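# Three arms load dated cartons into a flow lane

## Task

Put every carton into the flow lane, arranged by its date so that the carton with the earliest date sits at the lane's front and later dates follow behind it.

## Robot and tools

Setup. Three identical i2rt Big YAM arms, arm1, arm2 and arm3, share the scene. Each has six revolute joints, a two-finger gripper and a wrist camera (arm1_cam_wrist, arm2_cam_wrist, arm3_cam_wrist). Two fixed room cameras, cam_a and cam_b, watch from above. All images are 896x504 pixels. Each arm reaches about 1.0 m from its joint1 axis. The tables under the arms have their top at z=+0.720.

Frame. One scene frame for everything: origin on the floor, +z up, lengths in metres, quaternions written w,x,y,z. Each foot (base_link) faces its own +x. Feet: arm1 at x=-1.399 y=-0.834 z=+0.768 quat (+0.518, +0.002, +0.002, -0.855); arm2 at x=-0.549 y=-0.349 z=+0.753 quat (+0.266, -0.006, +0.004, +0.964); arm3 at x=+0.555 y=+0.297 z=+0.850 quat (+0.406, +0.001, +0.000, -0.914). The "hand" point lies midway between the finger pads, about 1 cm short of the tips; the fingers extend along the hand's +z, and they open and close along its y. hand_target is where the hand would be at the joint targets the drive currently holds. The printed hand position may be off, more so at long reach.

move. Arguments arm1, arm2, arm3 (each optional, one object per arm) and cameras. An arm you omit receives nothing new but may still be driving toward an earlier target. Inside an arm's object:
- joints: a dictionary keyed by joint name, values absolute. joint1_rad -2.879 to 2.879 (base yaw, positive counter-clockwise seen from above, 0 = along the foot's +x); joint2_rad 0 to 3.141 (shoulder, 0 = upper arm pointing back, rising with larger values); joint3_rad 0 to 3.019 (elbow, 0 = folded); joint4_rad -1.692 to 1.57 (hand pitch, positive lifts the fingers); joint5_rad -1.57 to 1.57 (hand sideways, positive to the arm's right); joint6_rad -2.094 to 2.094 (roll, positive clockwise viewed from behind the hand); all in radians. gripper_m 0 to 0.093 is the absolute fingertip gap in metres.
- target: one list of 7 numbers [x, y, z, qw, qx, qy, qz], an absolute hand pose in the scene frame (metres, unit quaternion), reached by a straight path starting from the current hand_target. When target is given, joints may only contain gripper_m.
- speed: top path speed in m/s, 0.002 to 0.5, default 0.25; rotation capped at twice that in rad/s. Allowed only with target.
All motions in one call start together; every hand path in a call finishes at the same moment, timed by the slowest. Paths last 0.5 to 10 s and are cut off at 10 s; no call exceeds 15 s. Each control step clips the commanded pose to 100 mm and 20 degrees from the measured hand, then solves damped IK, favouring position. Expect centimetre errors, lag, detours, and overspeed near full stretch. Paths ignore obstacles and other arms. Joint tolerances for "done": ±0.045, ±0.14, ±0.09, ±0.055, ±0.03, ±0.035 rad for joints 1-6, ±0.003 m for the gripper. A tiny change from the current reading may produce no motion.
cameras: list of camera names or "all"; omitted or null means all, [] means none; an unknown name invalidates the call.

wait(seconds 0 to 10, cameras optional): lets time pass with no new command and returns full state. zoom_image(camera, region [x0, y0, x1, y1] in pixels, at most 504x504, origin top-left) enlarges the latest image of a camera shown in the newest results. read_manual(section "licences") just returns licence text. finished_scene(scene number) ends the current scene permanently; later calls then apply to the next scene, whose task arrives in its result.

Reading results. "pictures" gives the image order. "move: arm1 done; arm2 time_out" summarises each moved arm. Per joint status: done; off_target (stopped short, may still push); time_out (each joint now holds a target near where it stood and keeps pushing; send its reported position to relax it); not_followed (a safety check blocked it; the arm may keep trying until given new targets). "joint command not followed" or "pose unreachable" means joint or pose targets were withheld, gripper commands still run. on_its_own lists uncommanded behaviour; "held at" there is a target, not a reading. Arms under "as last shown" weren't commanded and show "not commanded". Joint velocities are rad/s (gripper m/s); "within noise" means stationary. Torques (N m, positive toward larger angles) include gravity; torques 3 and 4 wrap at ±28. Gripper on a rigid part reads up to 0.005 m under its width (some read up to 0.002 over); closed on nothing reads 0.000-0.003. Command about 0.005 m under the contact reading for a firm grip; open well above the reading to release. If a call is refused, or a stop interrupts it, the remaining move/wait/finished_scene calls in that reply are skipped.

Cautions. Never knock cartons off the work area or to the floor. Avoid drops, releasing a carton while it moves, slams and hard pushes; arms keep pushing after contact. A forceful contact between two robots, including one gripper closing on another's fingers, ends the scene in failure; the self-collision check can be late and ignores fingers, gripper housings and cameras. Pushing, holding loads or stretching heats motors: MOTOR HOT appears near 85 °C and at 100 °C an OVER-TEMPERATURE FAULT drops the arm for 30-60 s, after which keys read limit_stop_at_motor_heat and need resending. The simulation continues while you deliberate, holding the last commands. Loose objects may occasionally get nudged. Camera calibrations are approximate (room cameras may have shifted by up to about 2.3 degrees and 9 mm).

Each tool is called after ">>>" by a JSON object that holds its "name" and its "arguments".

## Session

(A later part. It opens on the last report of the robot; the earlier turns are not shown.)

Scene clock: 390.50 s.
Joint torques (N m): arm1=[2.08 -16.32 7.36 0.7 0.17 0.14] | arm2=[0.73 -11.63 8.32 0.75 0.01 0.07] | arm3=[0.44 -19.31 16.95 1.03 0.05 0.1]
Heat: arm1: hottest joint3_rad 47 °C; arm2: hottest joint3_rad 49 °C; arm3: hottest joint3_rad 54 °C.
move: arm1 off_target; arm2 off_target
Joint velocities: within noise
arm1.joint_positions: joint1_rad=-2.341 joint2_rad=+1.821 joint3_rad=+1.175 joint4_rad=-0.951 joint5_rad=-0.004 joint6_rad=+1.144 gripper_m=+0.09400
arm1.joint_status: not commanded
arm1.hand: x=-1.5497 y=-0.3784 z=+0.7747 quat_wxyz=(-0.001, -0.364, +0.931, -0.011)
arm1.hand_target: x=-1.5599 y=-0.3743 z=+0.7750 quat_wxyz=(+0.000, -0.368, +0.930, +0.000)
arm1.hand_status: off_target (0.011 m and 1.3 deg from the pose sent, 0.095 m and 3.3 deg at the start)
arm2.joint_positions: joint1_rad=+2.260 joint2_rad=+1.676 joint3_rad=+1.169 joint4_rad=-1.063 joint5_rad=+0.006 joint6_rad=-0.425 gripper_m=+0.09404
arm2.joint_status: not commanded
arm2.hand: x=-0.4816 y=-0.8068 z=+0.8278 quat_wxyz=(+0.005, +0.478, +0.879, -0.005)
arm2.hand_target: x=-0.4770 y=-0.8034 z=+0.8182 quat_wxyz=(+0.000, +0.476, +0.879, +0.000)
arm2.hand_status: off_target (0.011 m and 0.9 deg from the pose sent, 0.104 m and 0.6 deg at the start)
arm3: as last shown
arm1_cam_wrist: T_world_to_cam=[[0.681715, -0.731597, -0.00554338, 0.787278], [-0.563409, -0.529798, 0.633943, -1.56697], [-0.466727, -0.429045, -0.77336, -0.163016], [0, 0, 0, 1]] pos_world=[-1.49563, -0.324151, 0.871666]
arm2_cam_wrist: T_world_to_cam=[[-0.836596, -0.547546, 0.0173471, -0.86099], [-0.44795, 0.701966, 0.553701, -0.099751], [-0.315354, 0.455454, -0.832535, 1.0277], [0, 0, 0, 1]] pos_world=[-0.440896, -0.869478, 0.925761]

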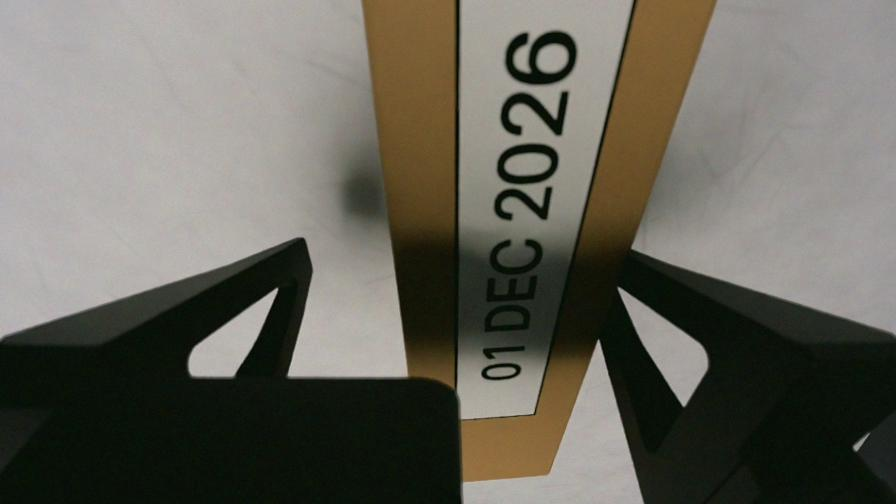

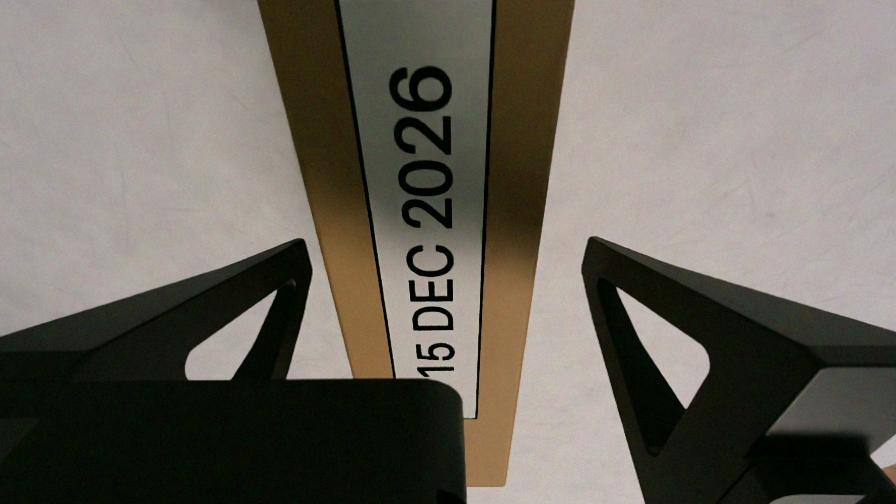

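>>> {"name": "move", "arguments": {"arm1": {"target": [-1.5297, -0.3898, 0.775, 0, -0.3681, 0.9298, 0], "speed": 0.1}, "arm2": {"joints": {"gripper_m": 0.054}}, "cameras": ["arm1_cam_wrist", "arm2_cam_wrist"]}}

Scene clock: 406.20 s.
Joint torques (N m): arm1=[-0.38 -17.03 6.69 0.44 0.21 -0.02] | arm2=[0.56 -12.04 8.14 0.75 0.04 0.07] | arm3=[0.56 -19.31 16.94 1.03 0.03 0.11]
Heat: arm1: hottest joint3_rad 45 °C; arm2: hottest joint3_rad 48 °C; arm3: hottest joint3_rad 54 °C.
move: arm1 off_target; arm2 off_target
Joint velocities: within noise
arm1.joint_positions: joint1_rad=-2.358 joint2_rad=+1.788 joint3_rad=+1.104 joint4_rad=-0.918 joint5_rad=-0.004 joint6_rad=+1.113 gripper_m=+0.09400
arm1.joint_status: not commanded
arm1.hand: x=-1.5350 y=-0.3967 z=+0.7682 quat_wxyz=(-0.001, -0.371, +0.929, -0.013)
arm1.hand_target: x=-1.5297 y=-0.3899 z=+0.7750 quat_wxyz=(+0.000, -0.368, +0.930, +0.000)
arm1.hand_status: off_target (0.011 m and 1.6 deg from the pose sent, 0.023 m and 1.3 deg at the start)
arm2.joint_positions: joint1_rad=+2.262 joint2_rad=+1.676 joint3_rad=+1.169 joint4_rad=-1.063 joint5_rad=+0.005 joint6_rad=-0.425 gripper_m=+0.06063
arm2.joint_status: gripper_m off_target (ended at +0.06066, target +0.05400)
arm2.hand: x=-0.4805 y=-0.8067 z=+0.8278 quat_wxyz=(+0.005, +0.477, +0.879, -0.005)
arm2.hand_target: x=-0.4772 y=-0.8034 z=+0.8182 quat_wxyz=(+0.000, +0.477, +0.879, +0.000)
arm2.hand_status: not commanded
arm3: as last shown
arm1_cam_wrist: T_world_to_cam=[[0.691424, -0.722449, -0.000777024, 0.778562], [-0.556906, -0.533675, 0.636433, -1.55768], [-0.460205, -0.439612, -0.771332, -0.164783], [0, 0, 0, 1]] pos_world=[-1.48163, -0.341266, 0.864863]
arm2_cam_wrist: T_world_to_cam=[[-0.835347, -0.549458, 0.0170416, -0.860708], [-0.449746, 0.700924, 0.553565, -0.100922], [-0.316106, 0.454755, -0.832632, 1.02714], [0, 0, 0, 1]] pos_world=[-0.439696, -0.869279, 0.925761]

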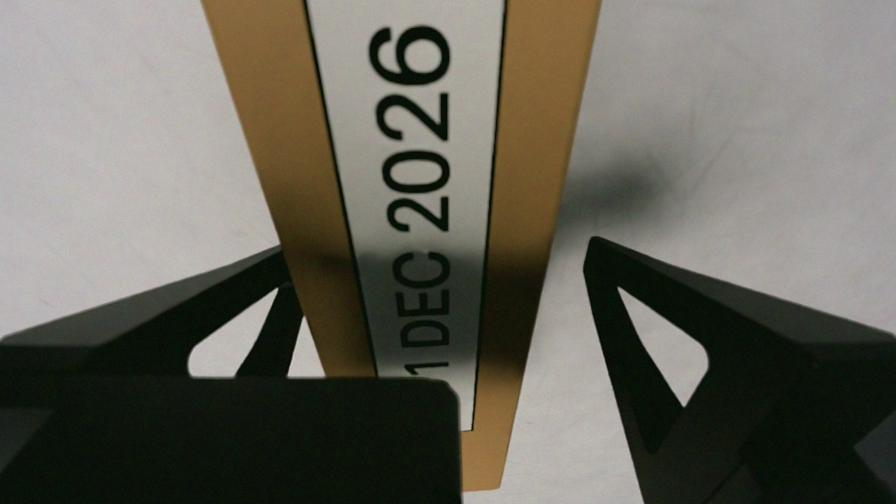

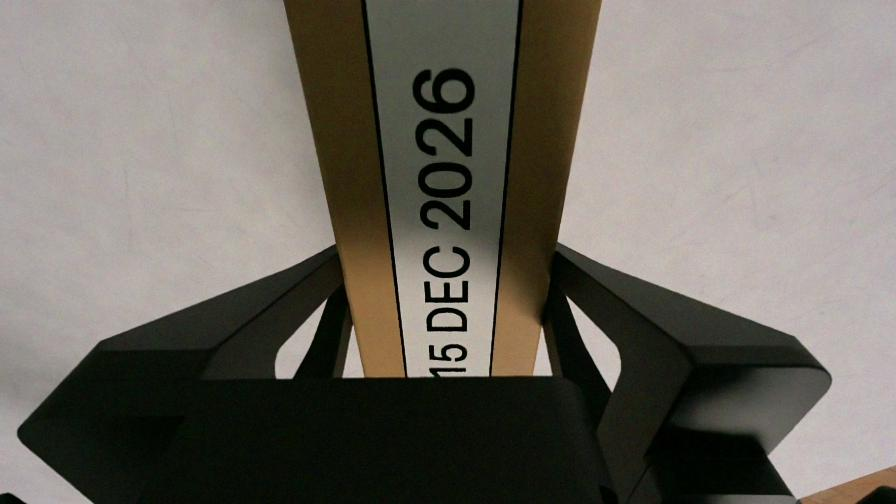

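>>> {"name": "move", "arguments": {"arm1": {"joints": {"gripper_m": 0.054}}, "arm2": {"target": [-0.4772, -0.8034, 0.95, 0, 0.477, 0.879, 0], "speed": 0.12}, "cameras": ["arm1_cam_wrist", "arm2_cam_wrist", "cam_a"]}}

Scene clock: 412.50 s.
Joint torques (N m): arm1=[-0.38 -16.85 6.71 0.29 0.2 -0.04] | arm2=[0.56 -13.16 15.12 -0.31 -0.04 0.09] | arm3=[0.73 -19.37 16.96 1.05 0.03 0.11]
Heat: arm1: hottest joint3_rad 44 °C; arm2: hottest joint3_rad 48 °C; arm3: hottest joint3_rad 54 °C.
move: arm1 off_target; arm2 off_target
Joint velocities: within noise
arm1.joint_positions: joint1_rad=-2.358 joint2_rad=+1.787 joint3_rad=+1.104 joint4_rad=-0.913 joint5_rad=-0.004 joint6_rad=+1.111 gripper_m=+0.06037
arm1.joint_status: gripper_m off_target (ended at +0.06040, target +0.05400)
arm1.hand: x=-1.5354 y=-0.3954 z=+0.7686 quat_wxyz=(-0.001, -0.372, +0.928, -0.010)
arm1.hand_target: x=-1.5297 y=-0.3899 z=+0.7750 quat_wxyz=(+0.000, -0.368, +0.930, +0.000)
arm1.hand_status: not commanded
arm2.joint_positions: joint1_rad=+2.264 joint2_rad=+1.576 joint3_rad=+1.306 joint4_rad=-1.383 joint5_rad=+0.006 joint6_rad=-0.425 gripper_m=+0.06063
arm2.joint_status: not commanded
arm2.hand: x=-0.4845 y=-0.7820 z=+0.9208 quat_wxyz=(-0.020, +0.476, +0.879, +0.028)
arm2.hand_target: x=-0.4775 y=-0.8015 z=+0.9503 quat_wxyz=(+0.001, +0.477, +0.879, +0.000)
arm2.hand_status: off_target (0.037 m and 3.9 deg from the pose sent, 0.122 m and 0.8 deg at the start)
arm3: as last shown
arm1_cam_wrist: T_world_to_cam=[[0.692786, -0.721116, -0.00626177, 0.786564], [-0.554687, -0.538403, 0.634385, -1.55442], [-0.460837, -0.436019, -0.772992, -0.162304], [0, 0, 0, 1]] pos_world=[-1.48193, -0.34047, 0.865567]
arm2_cam_wrist: T_world_to_cam=[[-0.834531, -0.550696, -0.0171013, -0.82122], [-0.442888, 0.652048, 0.615373, -0.263257], [-0.327732, 0.521122, -0.78805, 1.0973], [0, 0, 0, 1]] pos_world=[-0.442307, -0.852412, 1.01268]

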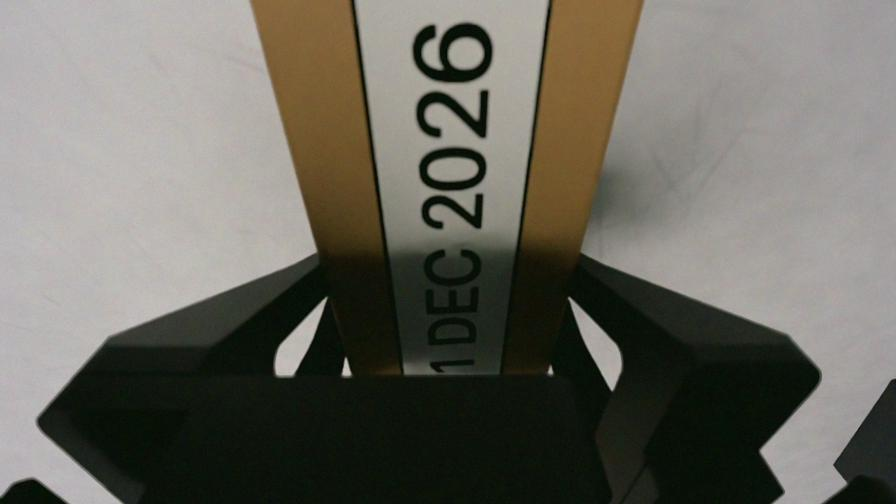

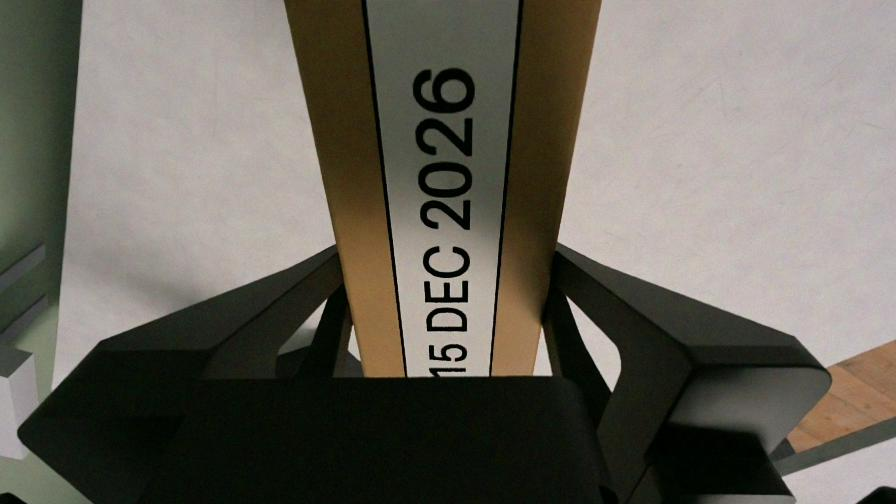

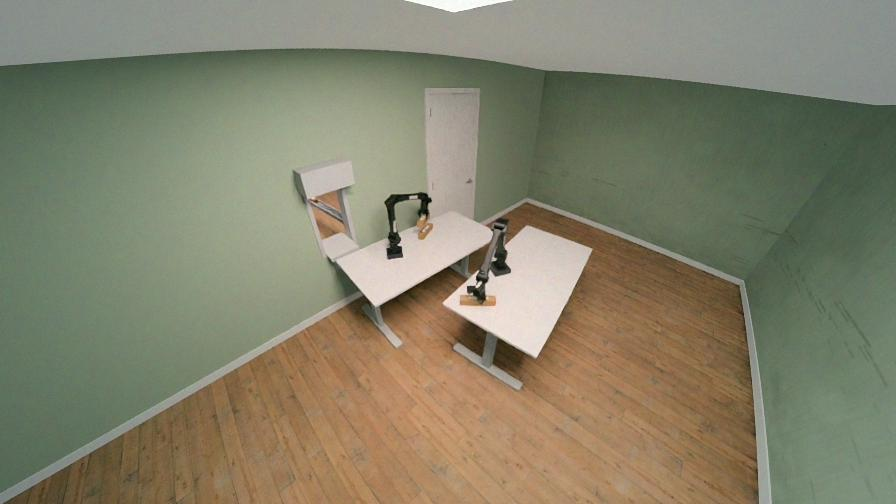

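>>> {"name": "zoom_image", "arguments": {"camera": "cam_a", "region": [410, 205, 445, 245]}}

Scaled by 12.600 (camera's finer frame: 1280x720).

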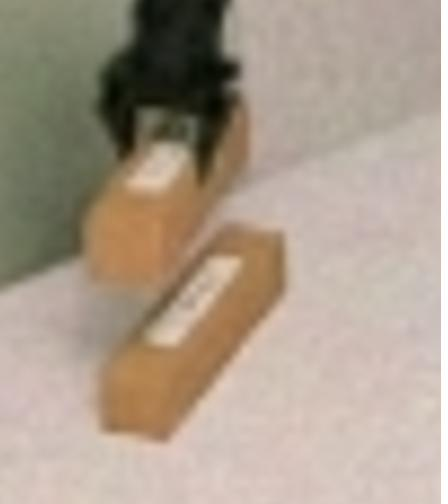

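>>> {"name": "move", "arguments": {"arm1": {"target": [-1.535, -0.392, 0.96, 0, -0.3681, 0.9298, 0], "speed": 0.15}, "arm2": {"joints": {"joint1_rad": 1.80}}, "cameras": ["arm1_cam_wrist", "arm2_cam_wrist", "cam_a"]}}

Scene clock: 422.13 s.
Joint torques (N m): arm1=[0.44 -16.21 13.26 -0.43 0.17 0.09] | arm2=[0.56 -13.22 15.09 -0.27 -0.14 0.06] | arm3=[0.5 -19.19 16.98 1.02 0.03 0.12]
Heat: arm1: hottest joint3_rad 44 °C; arm2: hottest joint3_rad 48 °C; arm3: hottest joint3_rad 54 °C.
move: arm1 off_target; arm2 done
Joint velocities: within noise
arm1.joint_positions: joint1_rad=-2.358 joint2_rad=+1.585 joint3_rad=+1.309 joint4_rad=-1.370 joint5_rad=-0.004 joint6_rad=+1.111 gripper_m=+0.06038
arm1.joint_status: not commanded
arm1.hand: x=-1.5311 y=-0.4109 z=+0.9286 quat_wxyz=(-0.003, -0.371, +0.928, -0.035)
arm1.hand_target: x=-1.5344 y=-0.3937 z=+0.9601 quat_wxyz=(+0.000, -0.368, +0.930, +0.000)
arm1.hand_status: off_target (0.037 m and 4.1 deg from the pose sent, 0.191 m and 1.3 deg at the start)
arm2.joint_positions: joint1_rad=+1.792 joint2_rad=+1.576 joint3_rad=+1.306 joint4_rad=-1.383 joint5_rad=+0.008 joint6_rad=-0.421 gripper_m=+0.06064
arm2.joint_status: all done
arm2.hand: x=-0.6897 y=-0.7642 z=+0.9187 quat_wxyz=(-0.013, +0.669, +0.742, +0.035)
arm2.hand_target: x=-0.6926 y=-0.7848 z=+0.9480 quat_wxyz=(+0.002, +0.670, +0.743, +0.003)
arm2.hand_status: not commanded
arm3: as last shown
arm1_cam_wrist: T_world_to_cam=[[0.692466, -0.7204, 0.0389136, 0.7313], [-0.564596, -0.507546, 0.650867, -1.67963], [-0.449135, -0.472674, -0.758193, -0.0543724], [0, 0, 0, 1]] pos_world=[-1.47914, -0.351362, 1.02354]
arm2_cam_wrist: T_world_to_cam=[[-0.993934, -0.10785, -0.0215343, -0.750016], [-0.0980183, 0.779891, 0.618193, -0.0315525], [-0.0498778, 0.616554, -0.785731, 1.28152], [0, 0, 0, 1]] pos_world=[-0.68464, -0.846406, 1.01028]

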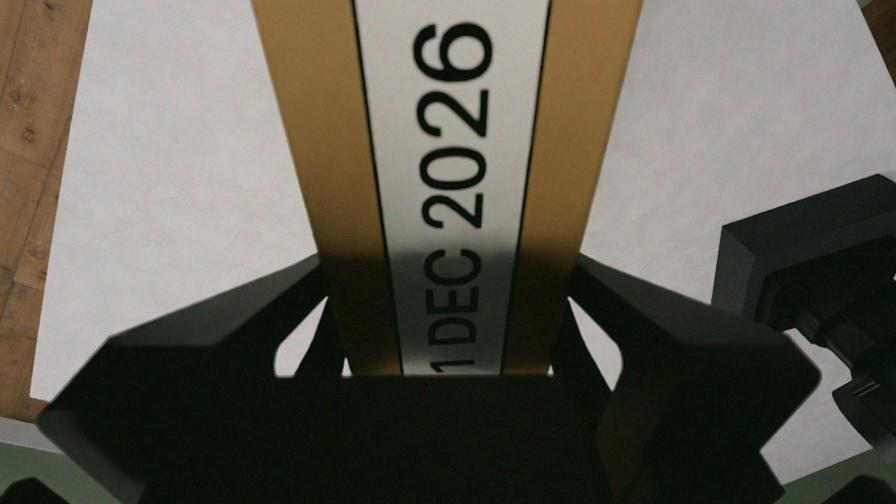

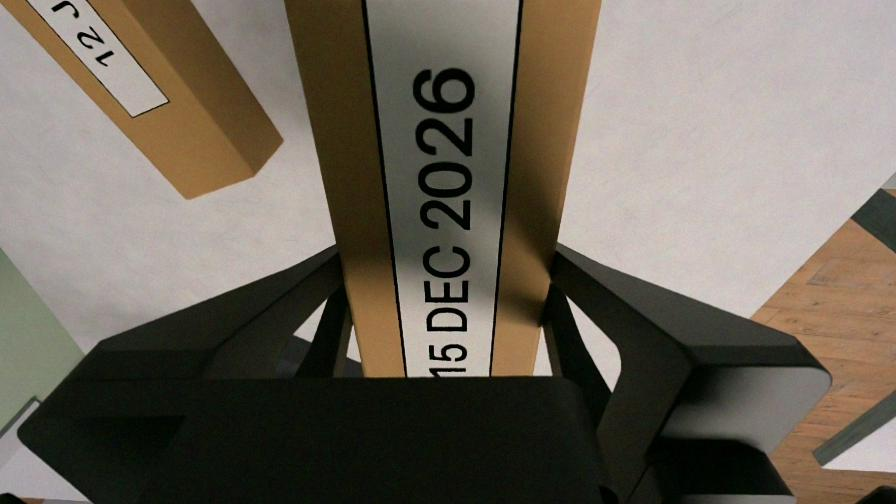

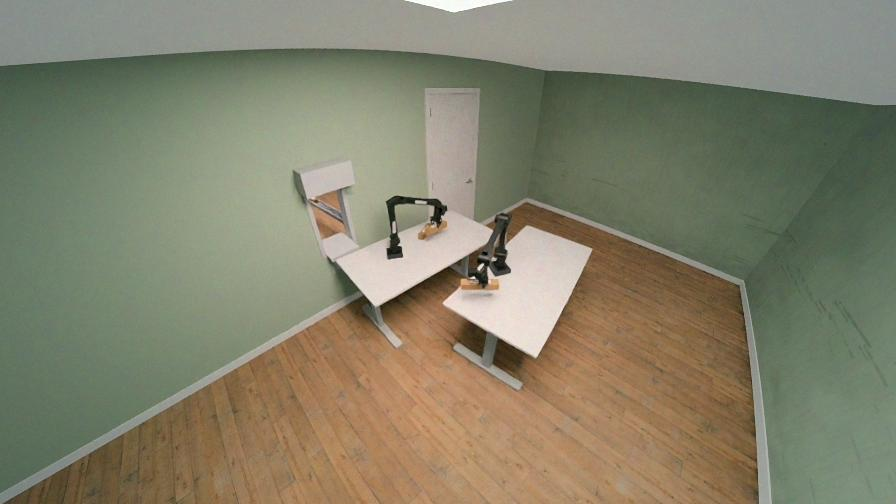

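>>> {"name": "move", "arguments": {"arm2": {"target": [-0.693, -0.775, 0.81, 0, 0.670, 0.743, 0], "speed": 0.15}, "cameras": ["arm2_cam_wrist", "cam_a"]}}

Scene clock: 430.80 s.
Joint torques (N m): arm1=[0.44 -16.21 13.23 -0.35 0.17 0.08] | arm2=[-0.09 -12.81 8.68 0.73 0.01 -0.03] | arm3=[0.79 -19.31 16.98 1.02 0.04 0.11]
Heat: arm1: hottest joint3_rad 44 °C; arm2: hottest joint3_rad 48 °C; arm3: hottest joint3_rad 54 °C.
move: arm2 done
Joint velocities: within noise
arm1.joint_positions: joint1_rad=-2.358 joint2_rad=+1.585 joint3_rad=+1.309 joint4_rad=-1.371 joint5_rad=-0.004 joint6_rad=+1.111 gripper_m=+0.06038
arm1.joint_status: not commanded
arm1.hand: x=-1.5311 y=-0.4111 z=+0.9286 quat_wxyz=(-0.003, -0.371, +0.928, -0.036)
arm1.hand_target: x=-1.5344 y=-0.3938 z=+0.9601 quat_wxyz=(+0.000, -0.368, +0.930, +0.000)
arm1.hand_status: not commanded
arm2.joint_positions: joint1_rad=+1.792 joint2_rad=+1.670 joint3_rad=+1.118 joint4_rad=-1.034 joint5_rad=+0.011 joint6_rad=-0.421 gripper_m=+0.06064
arm2.joint_status: not commanded
arm2.hand: x=-0.6918 y=-0.7736 z=+0.8112 quat_wxyz=(-0.001, +0.670, +0.743, +0.004)
arm2.hand_target: x=-0.6930 y=-0.7749 z=+0.8100 quat_wxyz=(+0.000, +0.670, +0.743, +0.000)
arm2.hand_status: done (0.002 m and 0.4 deg from the pose sent, 0.109 m and 4.3 deg at the start)
arm3: as last shown
arm2_cam_wrist: T_world_to_cam=[[-0.994168, -0.107503, 0.00851576, -0.779768], [-0.0834746, 0.817137, 0.570367, 0.119734], [-0.0682749, 0.56633, -0.821346, 1.18004], [0, 0, 0, 1]] pos_world=[-0.684659, -0.849957, 0.907567]

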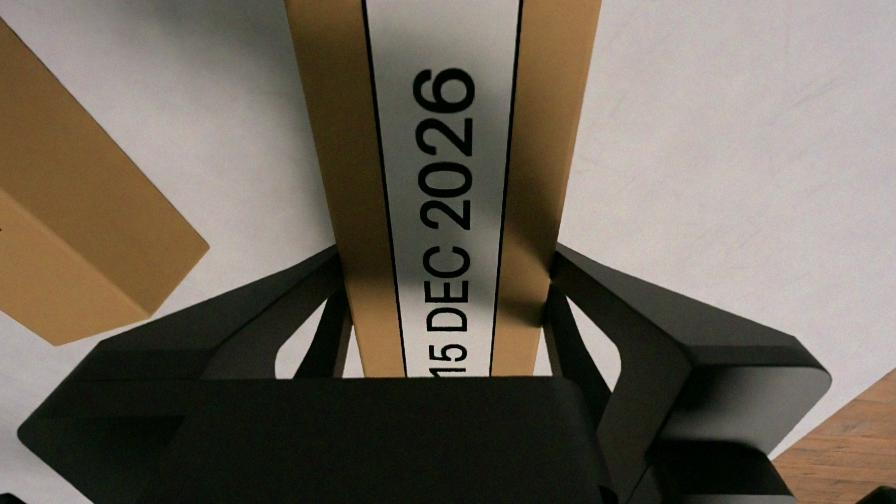

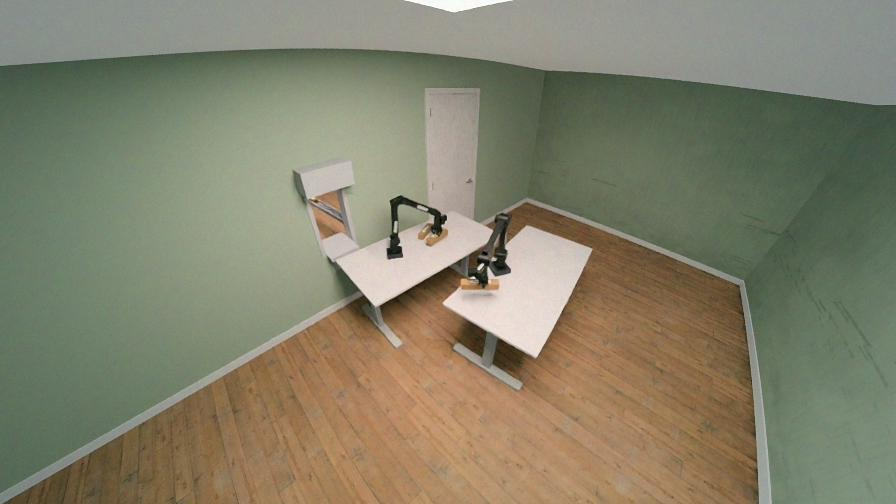

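>>> {"name": "move", "arguments": {"arm2": {"target": [-0.693, -0.775, 0.775, 0, 0.670, 0.743, 0], "speed": 0.06}, "cameras": ["arm2_cam_wrist"]}}

Scene clock: 433.50 s.
Joint torques (N m): arm1=[0.38 -16.26 13.24 -0.38 0.18 0.08] | arm2=[-0.15 -12.81 7.87 0.73 0.01 -0.04] | arm3=[0.62 -19.19 16.96 0.96 0.04 0.12]
Heat: arm1: hottest joint3_rad 44 °C; arm2: hottest joint3_rad 48 °C; arm3: hottest joint3_rad 54 °C.
move: arm2 done
Joint velocities: within noise
arm1, arm3: as last shown
arm2.joint_positions: joint1_rad=+1.792 joint2_rad=+1.720 joint3_rad=+1.082 joint4_rad=-0.942 joint5_rad=+0.011 joint6_rad=-0.421 gripper_m=+0.06064
arm2.joint_status: not commanded
arm2.hand: x=-0.6919 y=-0.7751 z=+0.7781 quat_wxyz=(+0.000, +0.670, +0.743, +0.001)
arm2.hand_target: x=-0.6930 y=-0.7749 z=+0.7750 quat_wxyz=(+0.000, +0.670, +0.743, +0.000)
arm2.hand_status: done (0.003 m and 0.1 deg from the pose sent, 0.036 m and 0.4 deg at the start)
arm2_cam_wrist: T_world_to_cam=[[-0.994158, -0.107408, 0.0106854, -0.781309], [-0.0825052, 0.820002, 0.566382, 0.145802], [-0.0695963, 0.562192, -0.824073, 1.15171], [0, 0, 0, 1]] pos_world=[-0.68456, -0.850962, 0.874866]

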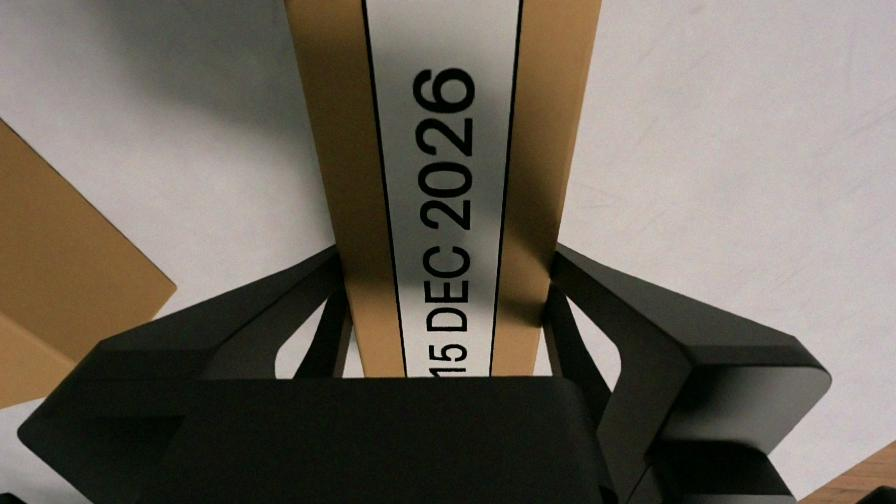

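>>> {"name": "move", "arguments": {"arm2": {"target": [-0.693, -0.775, 0.763, 0, 0.670, 0.743, 0], "speed": 0.04}, "cameras": []}}

Scene clock: 437.67 s.
Joint torques (N m): arm1=[0.32 -16.26 13.24 -0.36 0.17 0.08] | arm2=[-0.21 -12.28 7.49 0.73 0 -0.04] | arm3=[0.79 -19.19 16.96 1.03 0.03 0.09]
Heat: arm1: hottest joint3_rad 44 °C; arm2: hottest joint3_rad 48 °C; arm3: hottest joint3_rad 55 °C.
move: arm2 done
Joint velocities: within noise
arm1: as last shown
arm2.joint_positions: joint1_rad=+1.792 joint2_rad=+1.733 joint3_rad=+1.074 joint4_rad=-0.911 joint5_rad=+0.011 joint6_rad=-0.421 gripper_m=+0.06064
arm2.joint_status: not commanded
arm2.hand: x=-0.6926 y=-0.7777 z=+0.7703 quat_wxyz=(+0.003, +0.670, +0.742, -0.004)
arm2.hand_target: x=-0.6930 y=-0.7750 z=+0.7631 quat_wxyz=(+0.000, +0.670, +0.743, +0.000)
arm2.hand_status: done (0.008 m and 0.5 deg from the pose sent, 0.015 m and 0.1 deg at the start)
arm3.joint_positions: joint1_rad=+1.150 joint2_rad=+1.509 joint3_rad=+1.524 joint4_rad=-0.954 joint5_rad=+0.000 joint6_rad=-0.005 gripper_m=+0.09400
arm3.joint_status: not commanded
arm3.hand: x=+0.7932 y=-0.2457 z=+1.1705 quat_wxyz=(-0.261, -0.517, -0.797, +0.170)
arm3.hand_target: x=+0.7988 y=-0.2499 z=+1.2001 quat_wxyz=(-0.281, -0.513, -0.791, +0.181)
arm3.hand_status: not commanded

>>> {"name": "move", "arguments": {"arm2": {"joints": {"gripper_m": 0.092}}, "cameras": ["arm2_cam_wrist"]}}

Scene clock: 440.37 s.
Joint torques (N m): arm1=[0.32 -16.21 13.23 -0.35 0.17 0.08] | arm2=[-0.09 -12.34 7.5 0.73 -0.01 -0.04] | arm3=[0.67 -19.37 16.96 0.98 0.03 0.1]
Heat: arm1: hottest joint3_rad 44 °C; arm2: hottest joint3_rad 48 °C; arm3: hottest joint3_rad 55 °C.
move: arm2 done
Joint velocities: within noise
arm1, arm3: as last shown
arm2.joint_positions: joint1_rad=+1.792 joint2_rad=+1.733 joint3_rad=+1.074 joint4_rad=-0.911 joint5_rad=+0.011 joint6_rad=-0.421 gripper_m=+0.09185
arm2.joint_status: all done
arm2.hand: x=-0.6927 y=-0.7777 z=+0.7703 quat_wxyz=(+0.002, +0.670, +0.742, -0.004)
arm2.hand_target: x=-0.6930 y=-0.7749 z=+0.7631 quat_wxyz=(+0.000, +0.670, +0.743, +0.000)
arm2.hand_status: not commanded
arm2_cam_wrist: T_world_to_cam=[[-0.994116, -0.107155, 0.0158214, -0.78612], [-0.0801666, 0.826096, 0.557798, 0.165293], [-0.0728407, 0.553248, -0.829826, 1.14196], [0, 0, 0, 1]] pos_world=[-0.685063, -0.852571, 0.867863]

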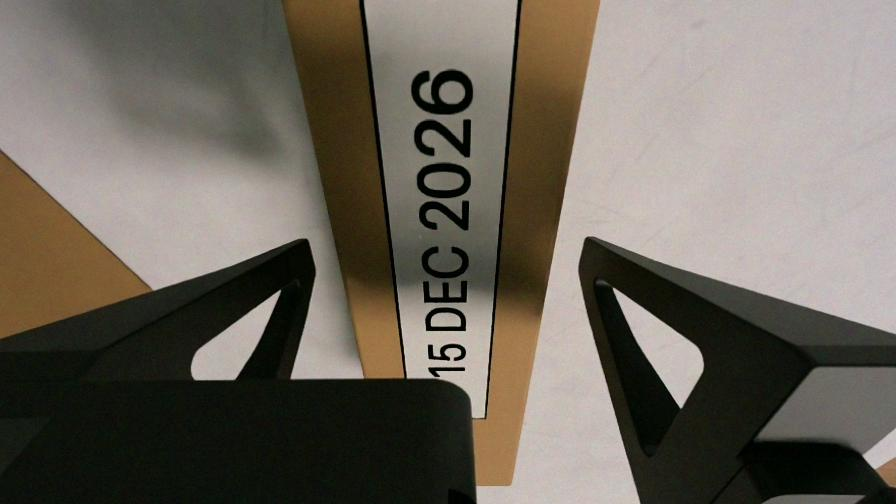

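>>> {"name": "move", "arguments": {"arm1": {"joints": {"joint1_rad": 0.9}}, "arm2": {"target": [-0.693, -0.775, 0.93, 0, 0.670, 0.743, 0], "speed": 0.2}, "arm3": {"joints": {"joint1_rad": -0.38, "joint2_rad": 0.8, "joint3_rad": 1.2, "joint4_rad": -1.3}}, "cameras": ["arm1_cam_wrist", "arm3_cam_wrist", "cam_a"]}}

Scene clock: 450.10 s.
Joint torques (N m): arm1=[1.03 -17.96 10.44 -0.36 0.27 0.08] | arm2=[0.09 -11.05 13.76 -0.14 -0.01 0] | arm3=[-0.67 -3.6 11.47 1.09 0.02 0.11]
Heat: arm1: hottest joint3_rad 45 °C; arm2: hottest joint3_rad 48 °C; arm3: hottest joint3_rad 54 °C.
move: arm1 done; arm2 off_target; arm3 done
Joint velocities: within noise
arm1.joint_positions: joint1_rad=+0.896 joint2_rad=+1.599 joint3_rad=+1.345 joint4_rad=-1.371 joint5_rad=-0.006 joint6_rad=+1.111 gripper_m=+0.06034
arm1.joint_status: all done
arm1.hand: x=-1.2144 y=-1.2528 z=+0.9316 quat_wxyz=(+0.029, -0.906, -0.423, -0.006)
arm1.hand_target: x=-1.2112 y=-1.2566 z=+0.9561 quat_wxyz=(+0.004, -0.906, -0.424, -0.004)
arm1.hand_status: not commanded
arm2.joint_positions: joint1_rad=+1.792 joint2_rad=+1.539 joint3_rad=+1.254 joint4_rad=-1.328 joint5_rad=+0.011 joint6_rad=-0.421 gripper_m=+0.09194
arm2.joint_status: not commanded
arm2.hand: x=-0.6883 y=-0.7585 z=+0.9146 quat_wxyz=(-0.006, +0.670, +0.743, +0.016)
arm2.hand_target: x=-0.6928 y=-0.7741 z=+0.9300 quat_wxyz=(+0.000, +0.670, +0.743, +0.000)
arm2.hand_status: off_target (0.023 m and 2.0 deg from the pose sent, 0.160 m and 0.5 deg at the start)
arm3.joint_positions: joint1_rad=-0.369 joint2_rad=+0.795 joint3_rad=+1.202 joint4_rad=-1.291 joint5_rad=+0.001 joint6_rad=-0.005 gripper_m=+0.09402
arm3.joint_status: all done
arm3.hand: x=+0.2751 y=+0.1575 z=+1.2589 quat_wxyz=(-0.077, -0.916, -0.220, +0.327)
arm3.hand_target: x=+0.2740 y=+0.1607 z=+1.2551 quat_wxyz=(-0.074, -0.920, -0.213, +0.320)
arm3.hand_status: not commanded
arm1_cam_wrist: T_world_to_cam=[[-0.769465, 0.638301, 0.022254, -0.152303], [0.494447, 0.573271, 0.653362, 0.707722], [0.404284, 0.513742, -0.756719, 1.96304], [0, 0, 0, 1]] pos_world=[-1.26075, -1.317, 1.02646]
arm3_cam_wrist: T_world_to_cam=[[-0.444027, 0.895968, -0.00896458, -0.0067712], [0.895208, 0.443182, -0.0468167, -0.255352], [-0.0379734, -0.0288131, -0.998863, 1.39544], [0, 0, 0, 1]] pos_world=[0.278576, 0.159441, 1.38183]

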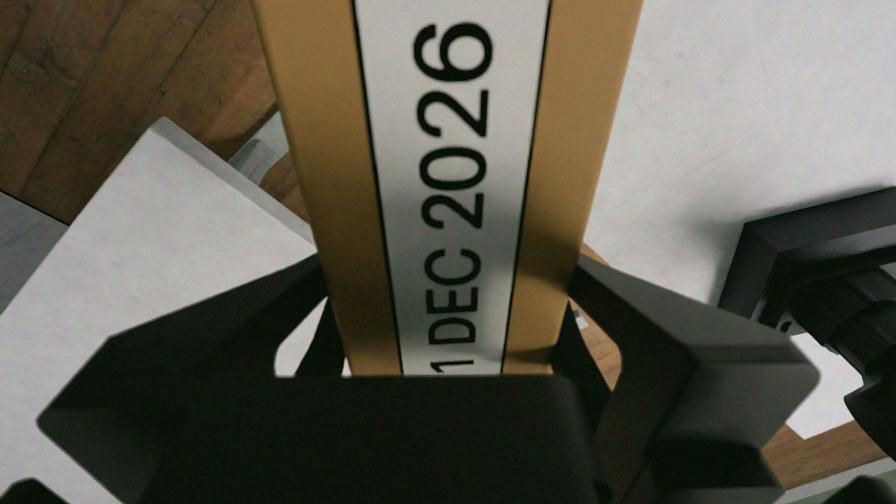

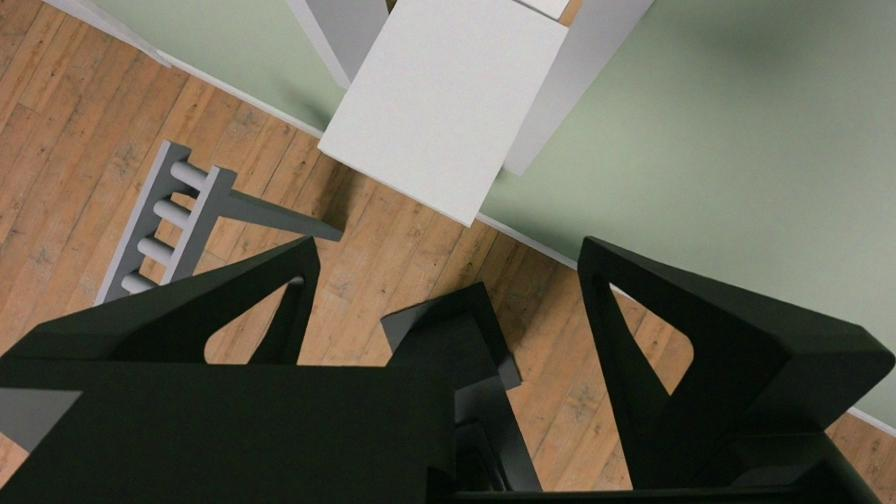

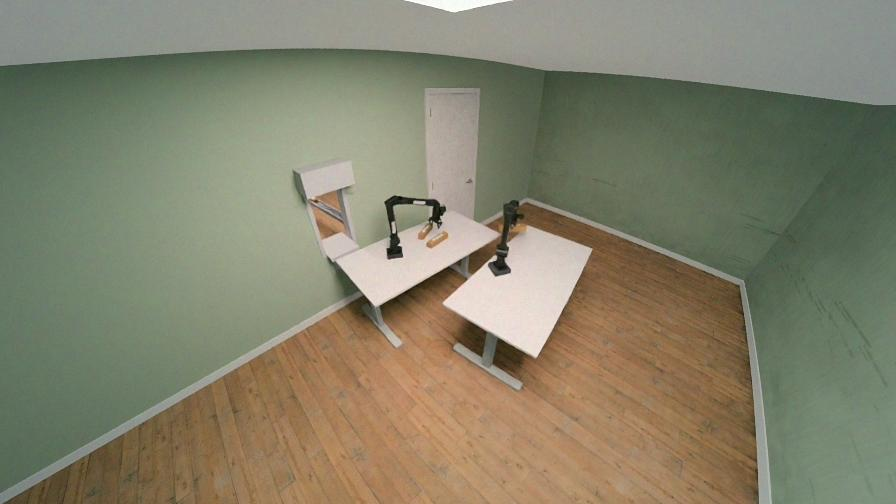

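>>> {"name": "move", "arguments": {"arm2": {"joints": {"joint1_rad": 2.22, "joint2_rad": 1.1, "joint3_rad": 1.171, "joint4_rad": -1.007, "joint5_rad": 0, "joint6_rad": -0.3}}, "cameras": ["arm2_cam_wrist"]}}

Scene clock: 461.37 s.
Joint torques (N m): arm1=[1.03 -17.9 10.43 -0.36 0.27 0.08] | arm2=[0.5 -6.07 10.07 2.11 0.01 0.1] | arm3=[-0.56 -3.49 11.4 1.11 0.02 0.11]
Heat: arm1: hottest joint3_rad 46 °C; arm2: hottest joint3_rad 50 °C; arm3: hottest joint3_rad 52 °C.
move: arm2 done
Joint velocities: within noise
arm1, arm3: as last shown
arm2.joint_positions: joint1_rad=+2.212 joint2_rad=+1.092 joint3_rad=+1.186 joint4_rad=-1.021 joint5_rad=-0.002 joint6_rad=-0.311 gripper_m=+0.09194
arm2.joint_status: all done
arm2.hand: x=-0.5077 y=-0.7785 z=+1.0956 quat_wxyz=(+0.207, +0.519, +0.792, -0.248)
arm2.hand_target: x=-0.5042 y=-0.7801 z=+1.0865 quat_wxyz=(+0.206, +0.521, +0.792, -0.243)
arm2.hand_status: not commanded
arm2_cam_wrist: T_world_to_cam=[[-0.922816, -0.334644, 0.190852, -0.940083], [-0.347012, 0.937224, -0.0345369, 0.599209], [-0.167314, -0.0980993, -0.981011, 1.03631], [0, 0, 0, 1]] pos_world=[-0.486202, -0.774526, 1.21674]

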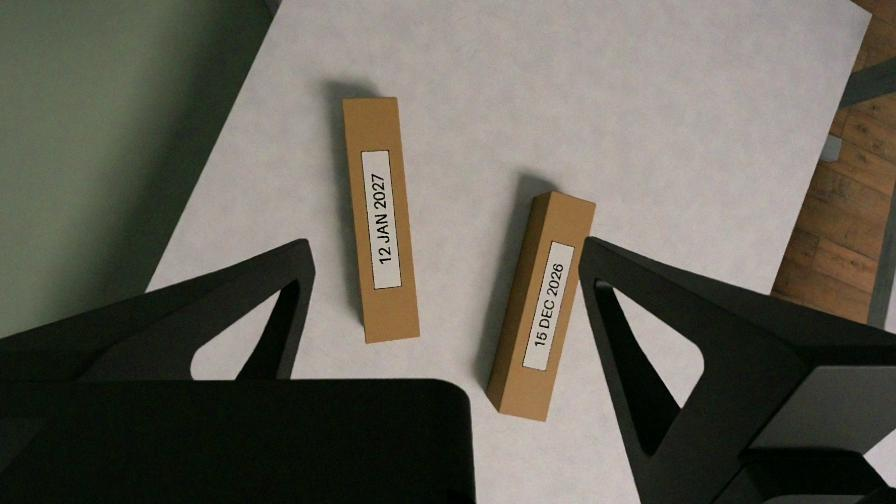

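>>> {"name": "move", "arguments": {"arm1": {"joints": {"joint1_rad": 2.54}}, "cameras": ["arm1_cam_wrist", "arm2_cam_wrist", "cam_a"]}}

Scene clock: 490.57 s.
Joint torques (N m): arm1=[1.49 -17.85 10.47 -0.35 0.18 0.08] | arm2=[0.5 -5.48 10.06 2.1 0.01 0.11] | arm3=[-0.79 -3.49 11.44 1.07 0.01 0.11]
Heat: arm1: hottest joint3_rad 47 °C; arm2: hottest joint3_rad 51 °C; arm3: hottest joint3_rad 48 °C.
move: arm1 done
Joint velocities: within noise
arm1.joint_positions: joint1_rad=+2.534 joint2_rad=+1.599 joint3_rad=+1.345 joint4_rad=-1.371 joint5_rad=-0.005 joint6_rad=+1.111 gripper_m=+0.06033
arm1.joint_status: all done
arm1.hand: x=-0.9942 y=-0.6229 z=+0.9355 quat_wxyz=(+0.020, -0.310, -0.951, +0.014)
arm1.hand_target: x=-0.9914 y=-0.6184 z=+0.9601 quat_wxyz=(+0.002, -0.308, -0.951, -0.003)
arm1.hand_status: not commanded
arm2, arm3: as last shown
arm1_cam_wrist: T_world_to_cam=[[-0.585601, -0.810458, 0.0151571, -1.09793], [-0.610414, 0.453208, 0.649613, -0.934592], [-0.533353, 0.371162, -0.760114, 0.535571], [0, 0, 0, 1]] pos_world=[-0.927789, -0.665044, 1.03086]
arm2_cam_wrist: T_world_to_cam=[[-0.92297, -0.334354, 0.190615, -0.939678], [-0.3467, 0.937339, -0.0345713, 0.599585], [-0.167112, -0.0979945, -0.981056, 1.03653], [0, 0, 0, 1]] pos_world=[-0.486201, -0.774625, 1.21674]

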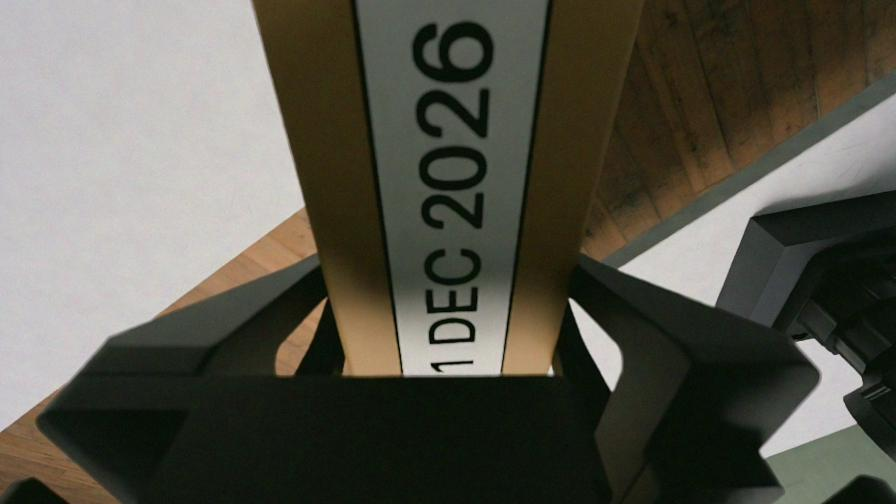

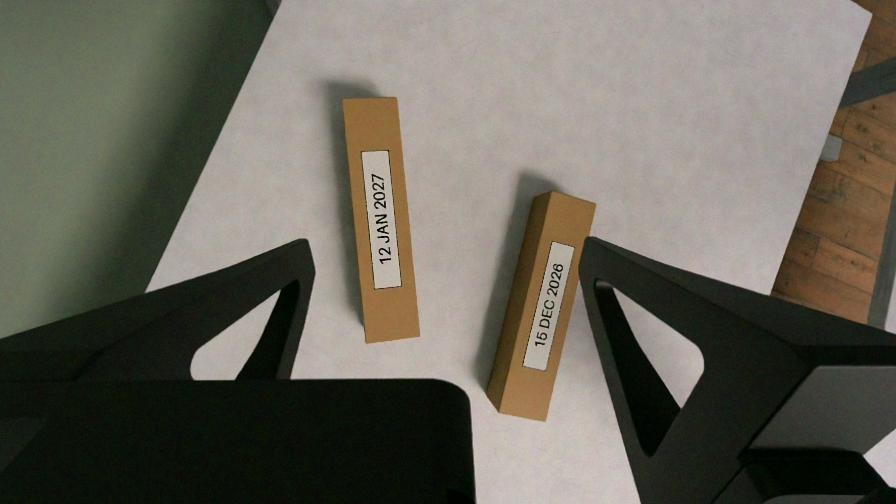

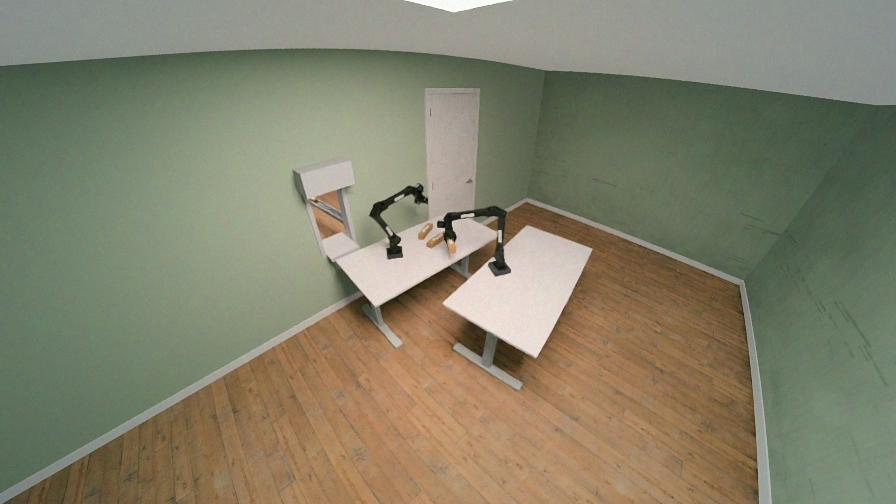

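>>> {"name": "move", "arguments": {"arm1": {"target": [-0.87, -0.51, 0.87, 0, 0.5, 0.866, 0], "speed": 0.2}, "cameras": ["arm1_cam_wrist", "arm2_cam_wrist"]}}

Scene clock: 497.83 s.
Joint torques (N m): arm1=[2.08 -22.77 12.98 -0.43 0.31 0.16] | arm2=[0.5 -5.42 10.04 2.1 0.01 0.11] | arm3=[-0.5 -3.43 11.38 1.05 0.02 0.1]
Heat: arm1: hottest joint3_rad 47 °C; arm2: hottest joint3_rad 51 °C; arm3: hottest joint3_rad 48 °C.
move: arm1 off_target
Joint velocities: within noise
arm1.joint_positions: joint1_rad=+2.589 joint2_rad=+2.038 joint3_rad=+1.713 joint4_rad=-1.311 joint5_rad=+0.000 joint6_rad=+1.589 gripper_m=+0.06034
arm1.joint_status: not commanded
arm1.hand: x=-0.8838 y=-0.5286 z=+0.8409 quat_wxyz=(+0.016, -0.502, -0.864, +0.026)
arm1.hand_target: x=-0.8716 y=-0.5109 z=+0.8704 quat_wxyz=(+0.000, -0.500, -0.866, -0.001)
arm1.hand_status: off_target (0.037 m and 3.5 deg from the pose sent, 0.180 m and 24.1 deg at the start)
arm2, arm3: as last shown
arm1_cam_wrist: T_world_to_cam=[[-0.866109, -0.498564, 0.0359087, -1.05587], [-0.368177, 0.684888, 0.628787, -0.494331], [-0.338084, 0.531378, -0.776748, 0.758772], [0, 0, 0, 1]] pos_world=[-0.839975, -0.591054, 0.938119]
arm2_cam_wrist: T_world_to_cam=[[-0.92297, -0.334354, 0.190615, -0.939678], [-0.3467, 0.937339, -0.0345713, 0.599585], [-0.167112, -0.0979945, -0.981056, 1.03653], [0, 0, 0, 1]] pos_world=[-0.486201, -0.774625, 1.21674]

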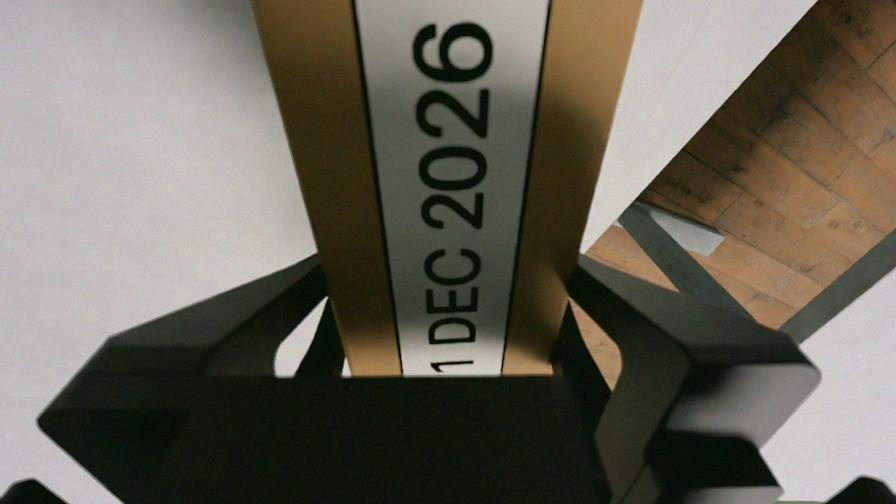

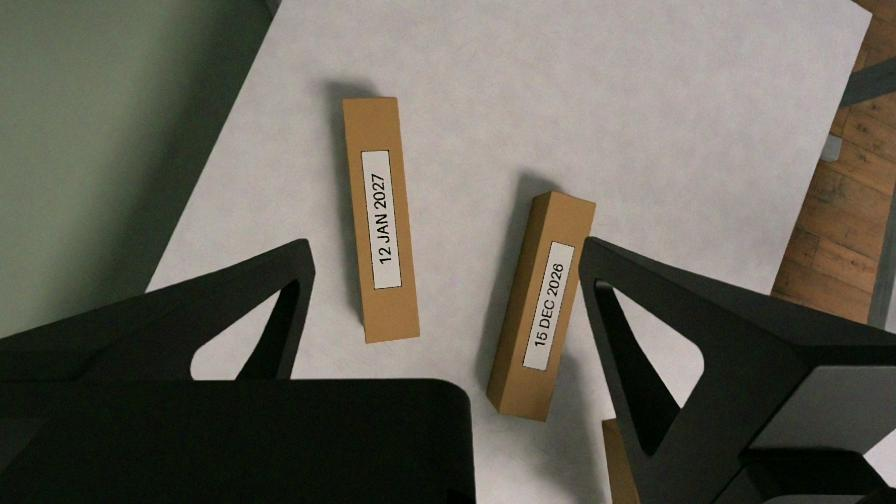

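>>> {"name": "move", "arguments": {"arm1": {"target": [-0.872, -0.512, 0.80, 0, 0.5, 0.866, 0], "speed": 0.1}, "cameras": []}}

Scene clock: 503.93 s.
Joint torques (N m): arm1=[2.02 -23.12 8.77 0.27 0.31 0.13] | arm2=[0.56 -5.42 10.04 2.1 0.01 0.11] | arm3=[-0.73 -3.55 11.43 1.06 0.03 0.11]
Heat: arm1: hottest joint3_rad 47 °C; arm2: hottest joint3_rad 51 °C; arm3: hottest joint3_rad 47 °C.
move: arm1 off_target
Joint velocities: within noise
arm1.joint_positions: joint1_rad=+2.589 joint2_rad=+2.103 joint3_rad=+1.663 joint4_rad=-1.177 joint5_rad=+0.000 joint6_rad=+1.590 gripper_m=+0.06034
arm1.joint_status: not commanded
arm1.hand: x=-0.8767 y=-0.5242 z=+0.7846 quat_wxyz=(+0.011, -0.503, -0.864, +0.017)
arm1.hand_target: x=-0.8724 y=-0.5122 z=+0.8002 quat_wxyz=(+0.000, -0.500, -0.866, +0.000)
arm1.hand_status: off_target (0.020 m and 2.4 deg from the pose sent, 0.046 m and 3.5 deg at the start)
arm2, arm3: as last shown

>>> {"name": "move", "arguments": {"arm1": {"target": [-0.872, -0.512, 0.783, 0, 0.5, 0.866, 0], "speed": 0.05}, "cameras": ["arm1_cam_wrist"]}}

Scene clock: 506.37 s.
Joint torques (N m): arm1=[2.02 -22.07 8.34 0.47 0.34 0.13] | arm2=[0.56 -5.48 10.03 2.11 0.01 0.1] | arm3=[-0.73 -3.43 11.43 1.1 0.02 0.11]
Heat: arm1: hottest joint3_rad 47 °C; arm2: hottest joint3_rad 51 °C; arm3: hottest joint3_rad 47 °C.
move: arm1 off_target
Joint velocities: within noise
arm1.joint_positions: joint1_rad=+2.589 joint2_rad=+2.105 joint3_rad=+1.654 joint4_rad=-1.147 joint5_rad=-0.001 joint6_rad=+1.590 gripper_m=+0.06034
arm1.joint_status: not commanded
arm1.hand: x=-0.8738 y=-0.5224 z=+0.7800 quat_wxyz=(+0.007, -0.503, -0.864, +0.009)
arm1.hand_target: x=-0.8722 y=-0.5121 z=+0.7830 quat_wxyz=(+0.000, -0.500, -0.866, +0.000)
arm1.hand_status: off_target (0.011 m and 1.3 deg from the pose sent, 0.013 m and 2.4 deg at the start)
arm2, arm3: as last shown
arm1_cam_wrist: T_world_to_cam=[[-0.867106, -0.498118, -0.00260386, -1.01258], [-0.388305, 0.672655, 0.629885, -0.481386], [-0.312005, 0.547188, -0.776684, 0.742487], [0, 0, 0, 1]] pos_world=[-0.833278, -0.586857, 0.877259]

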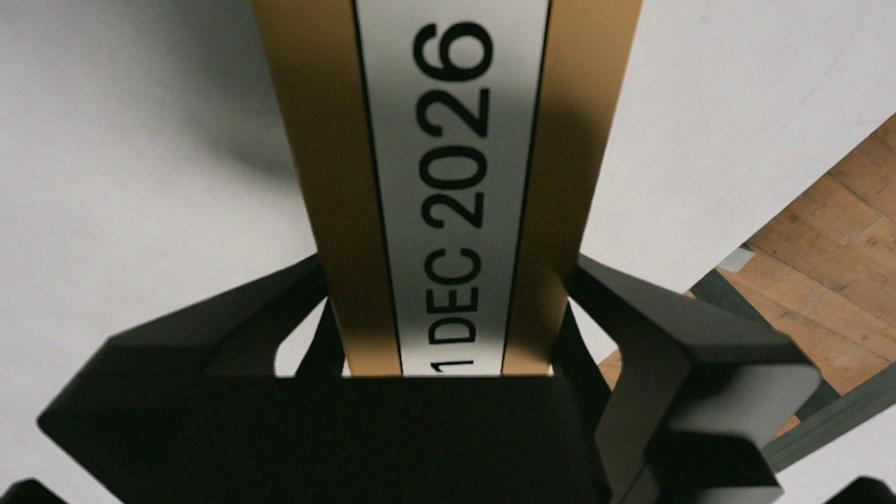

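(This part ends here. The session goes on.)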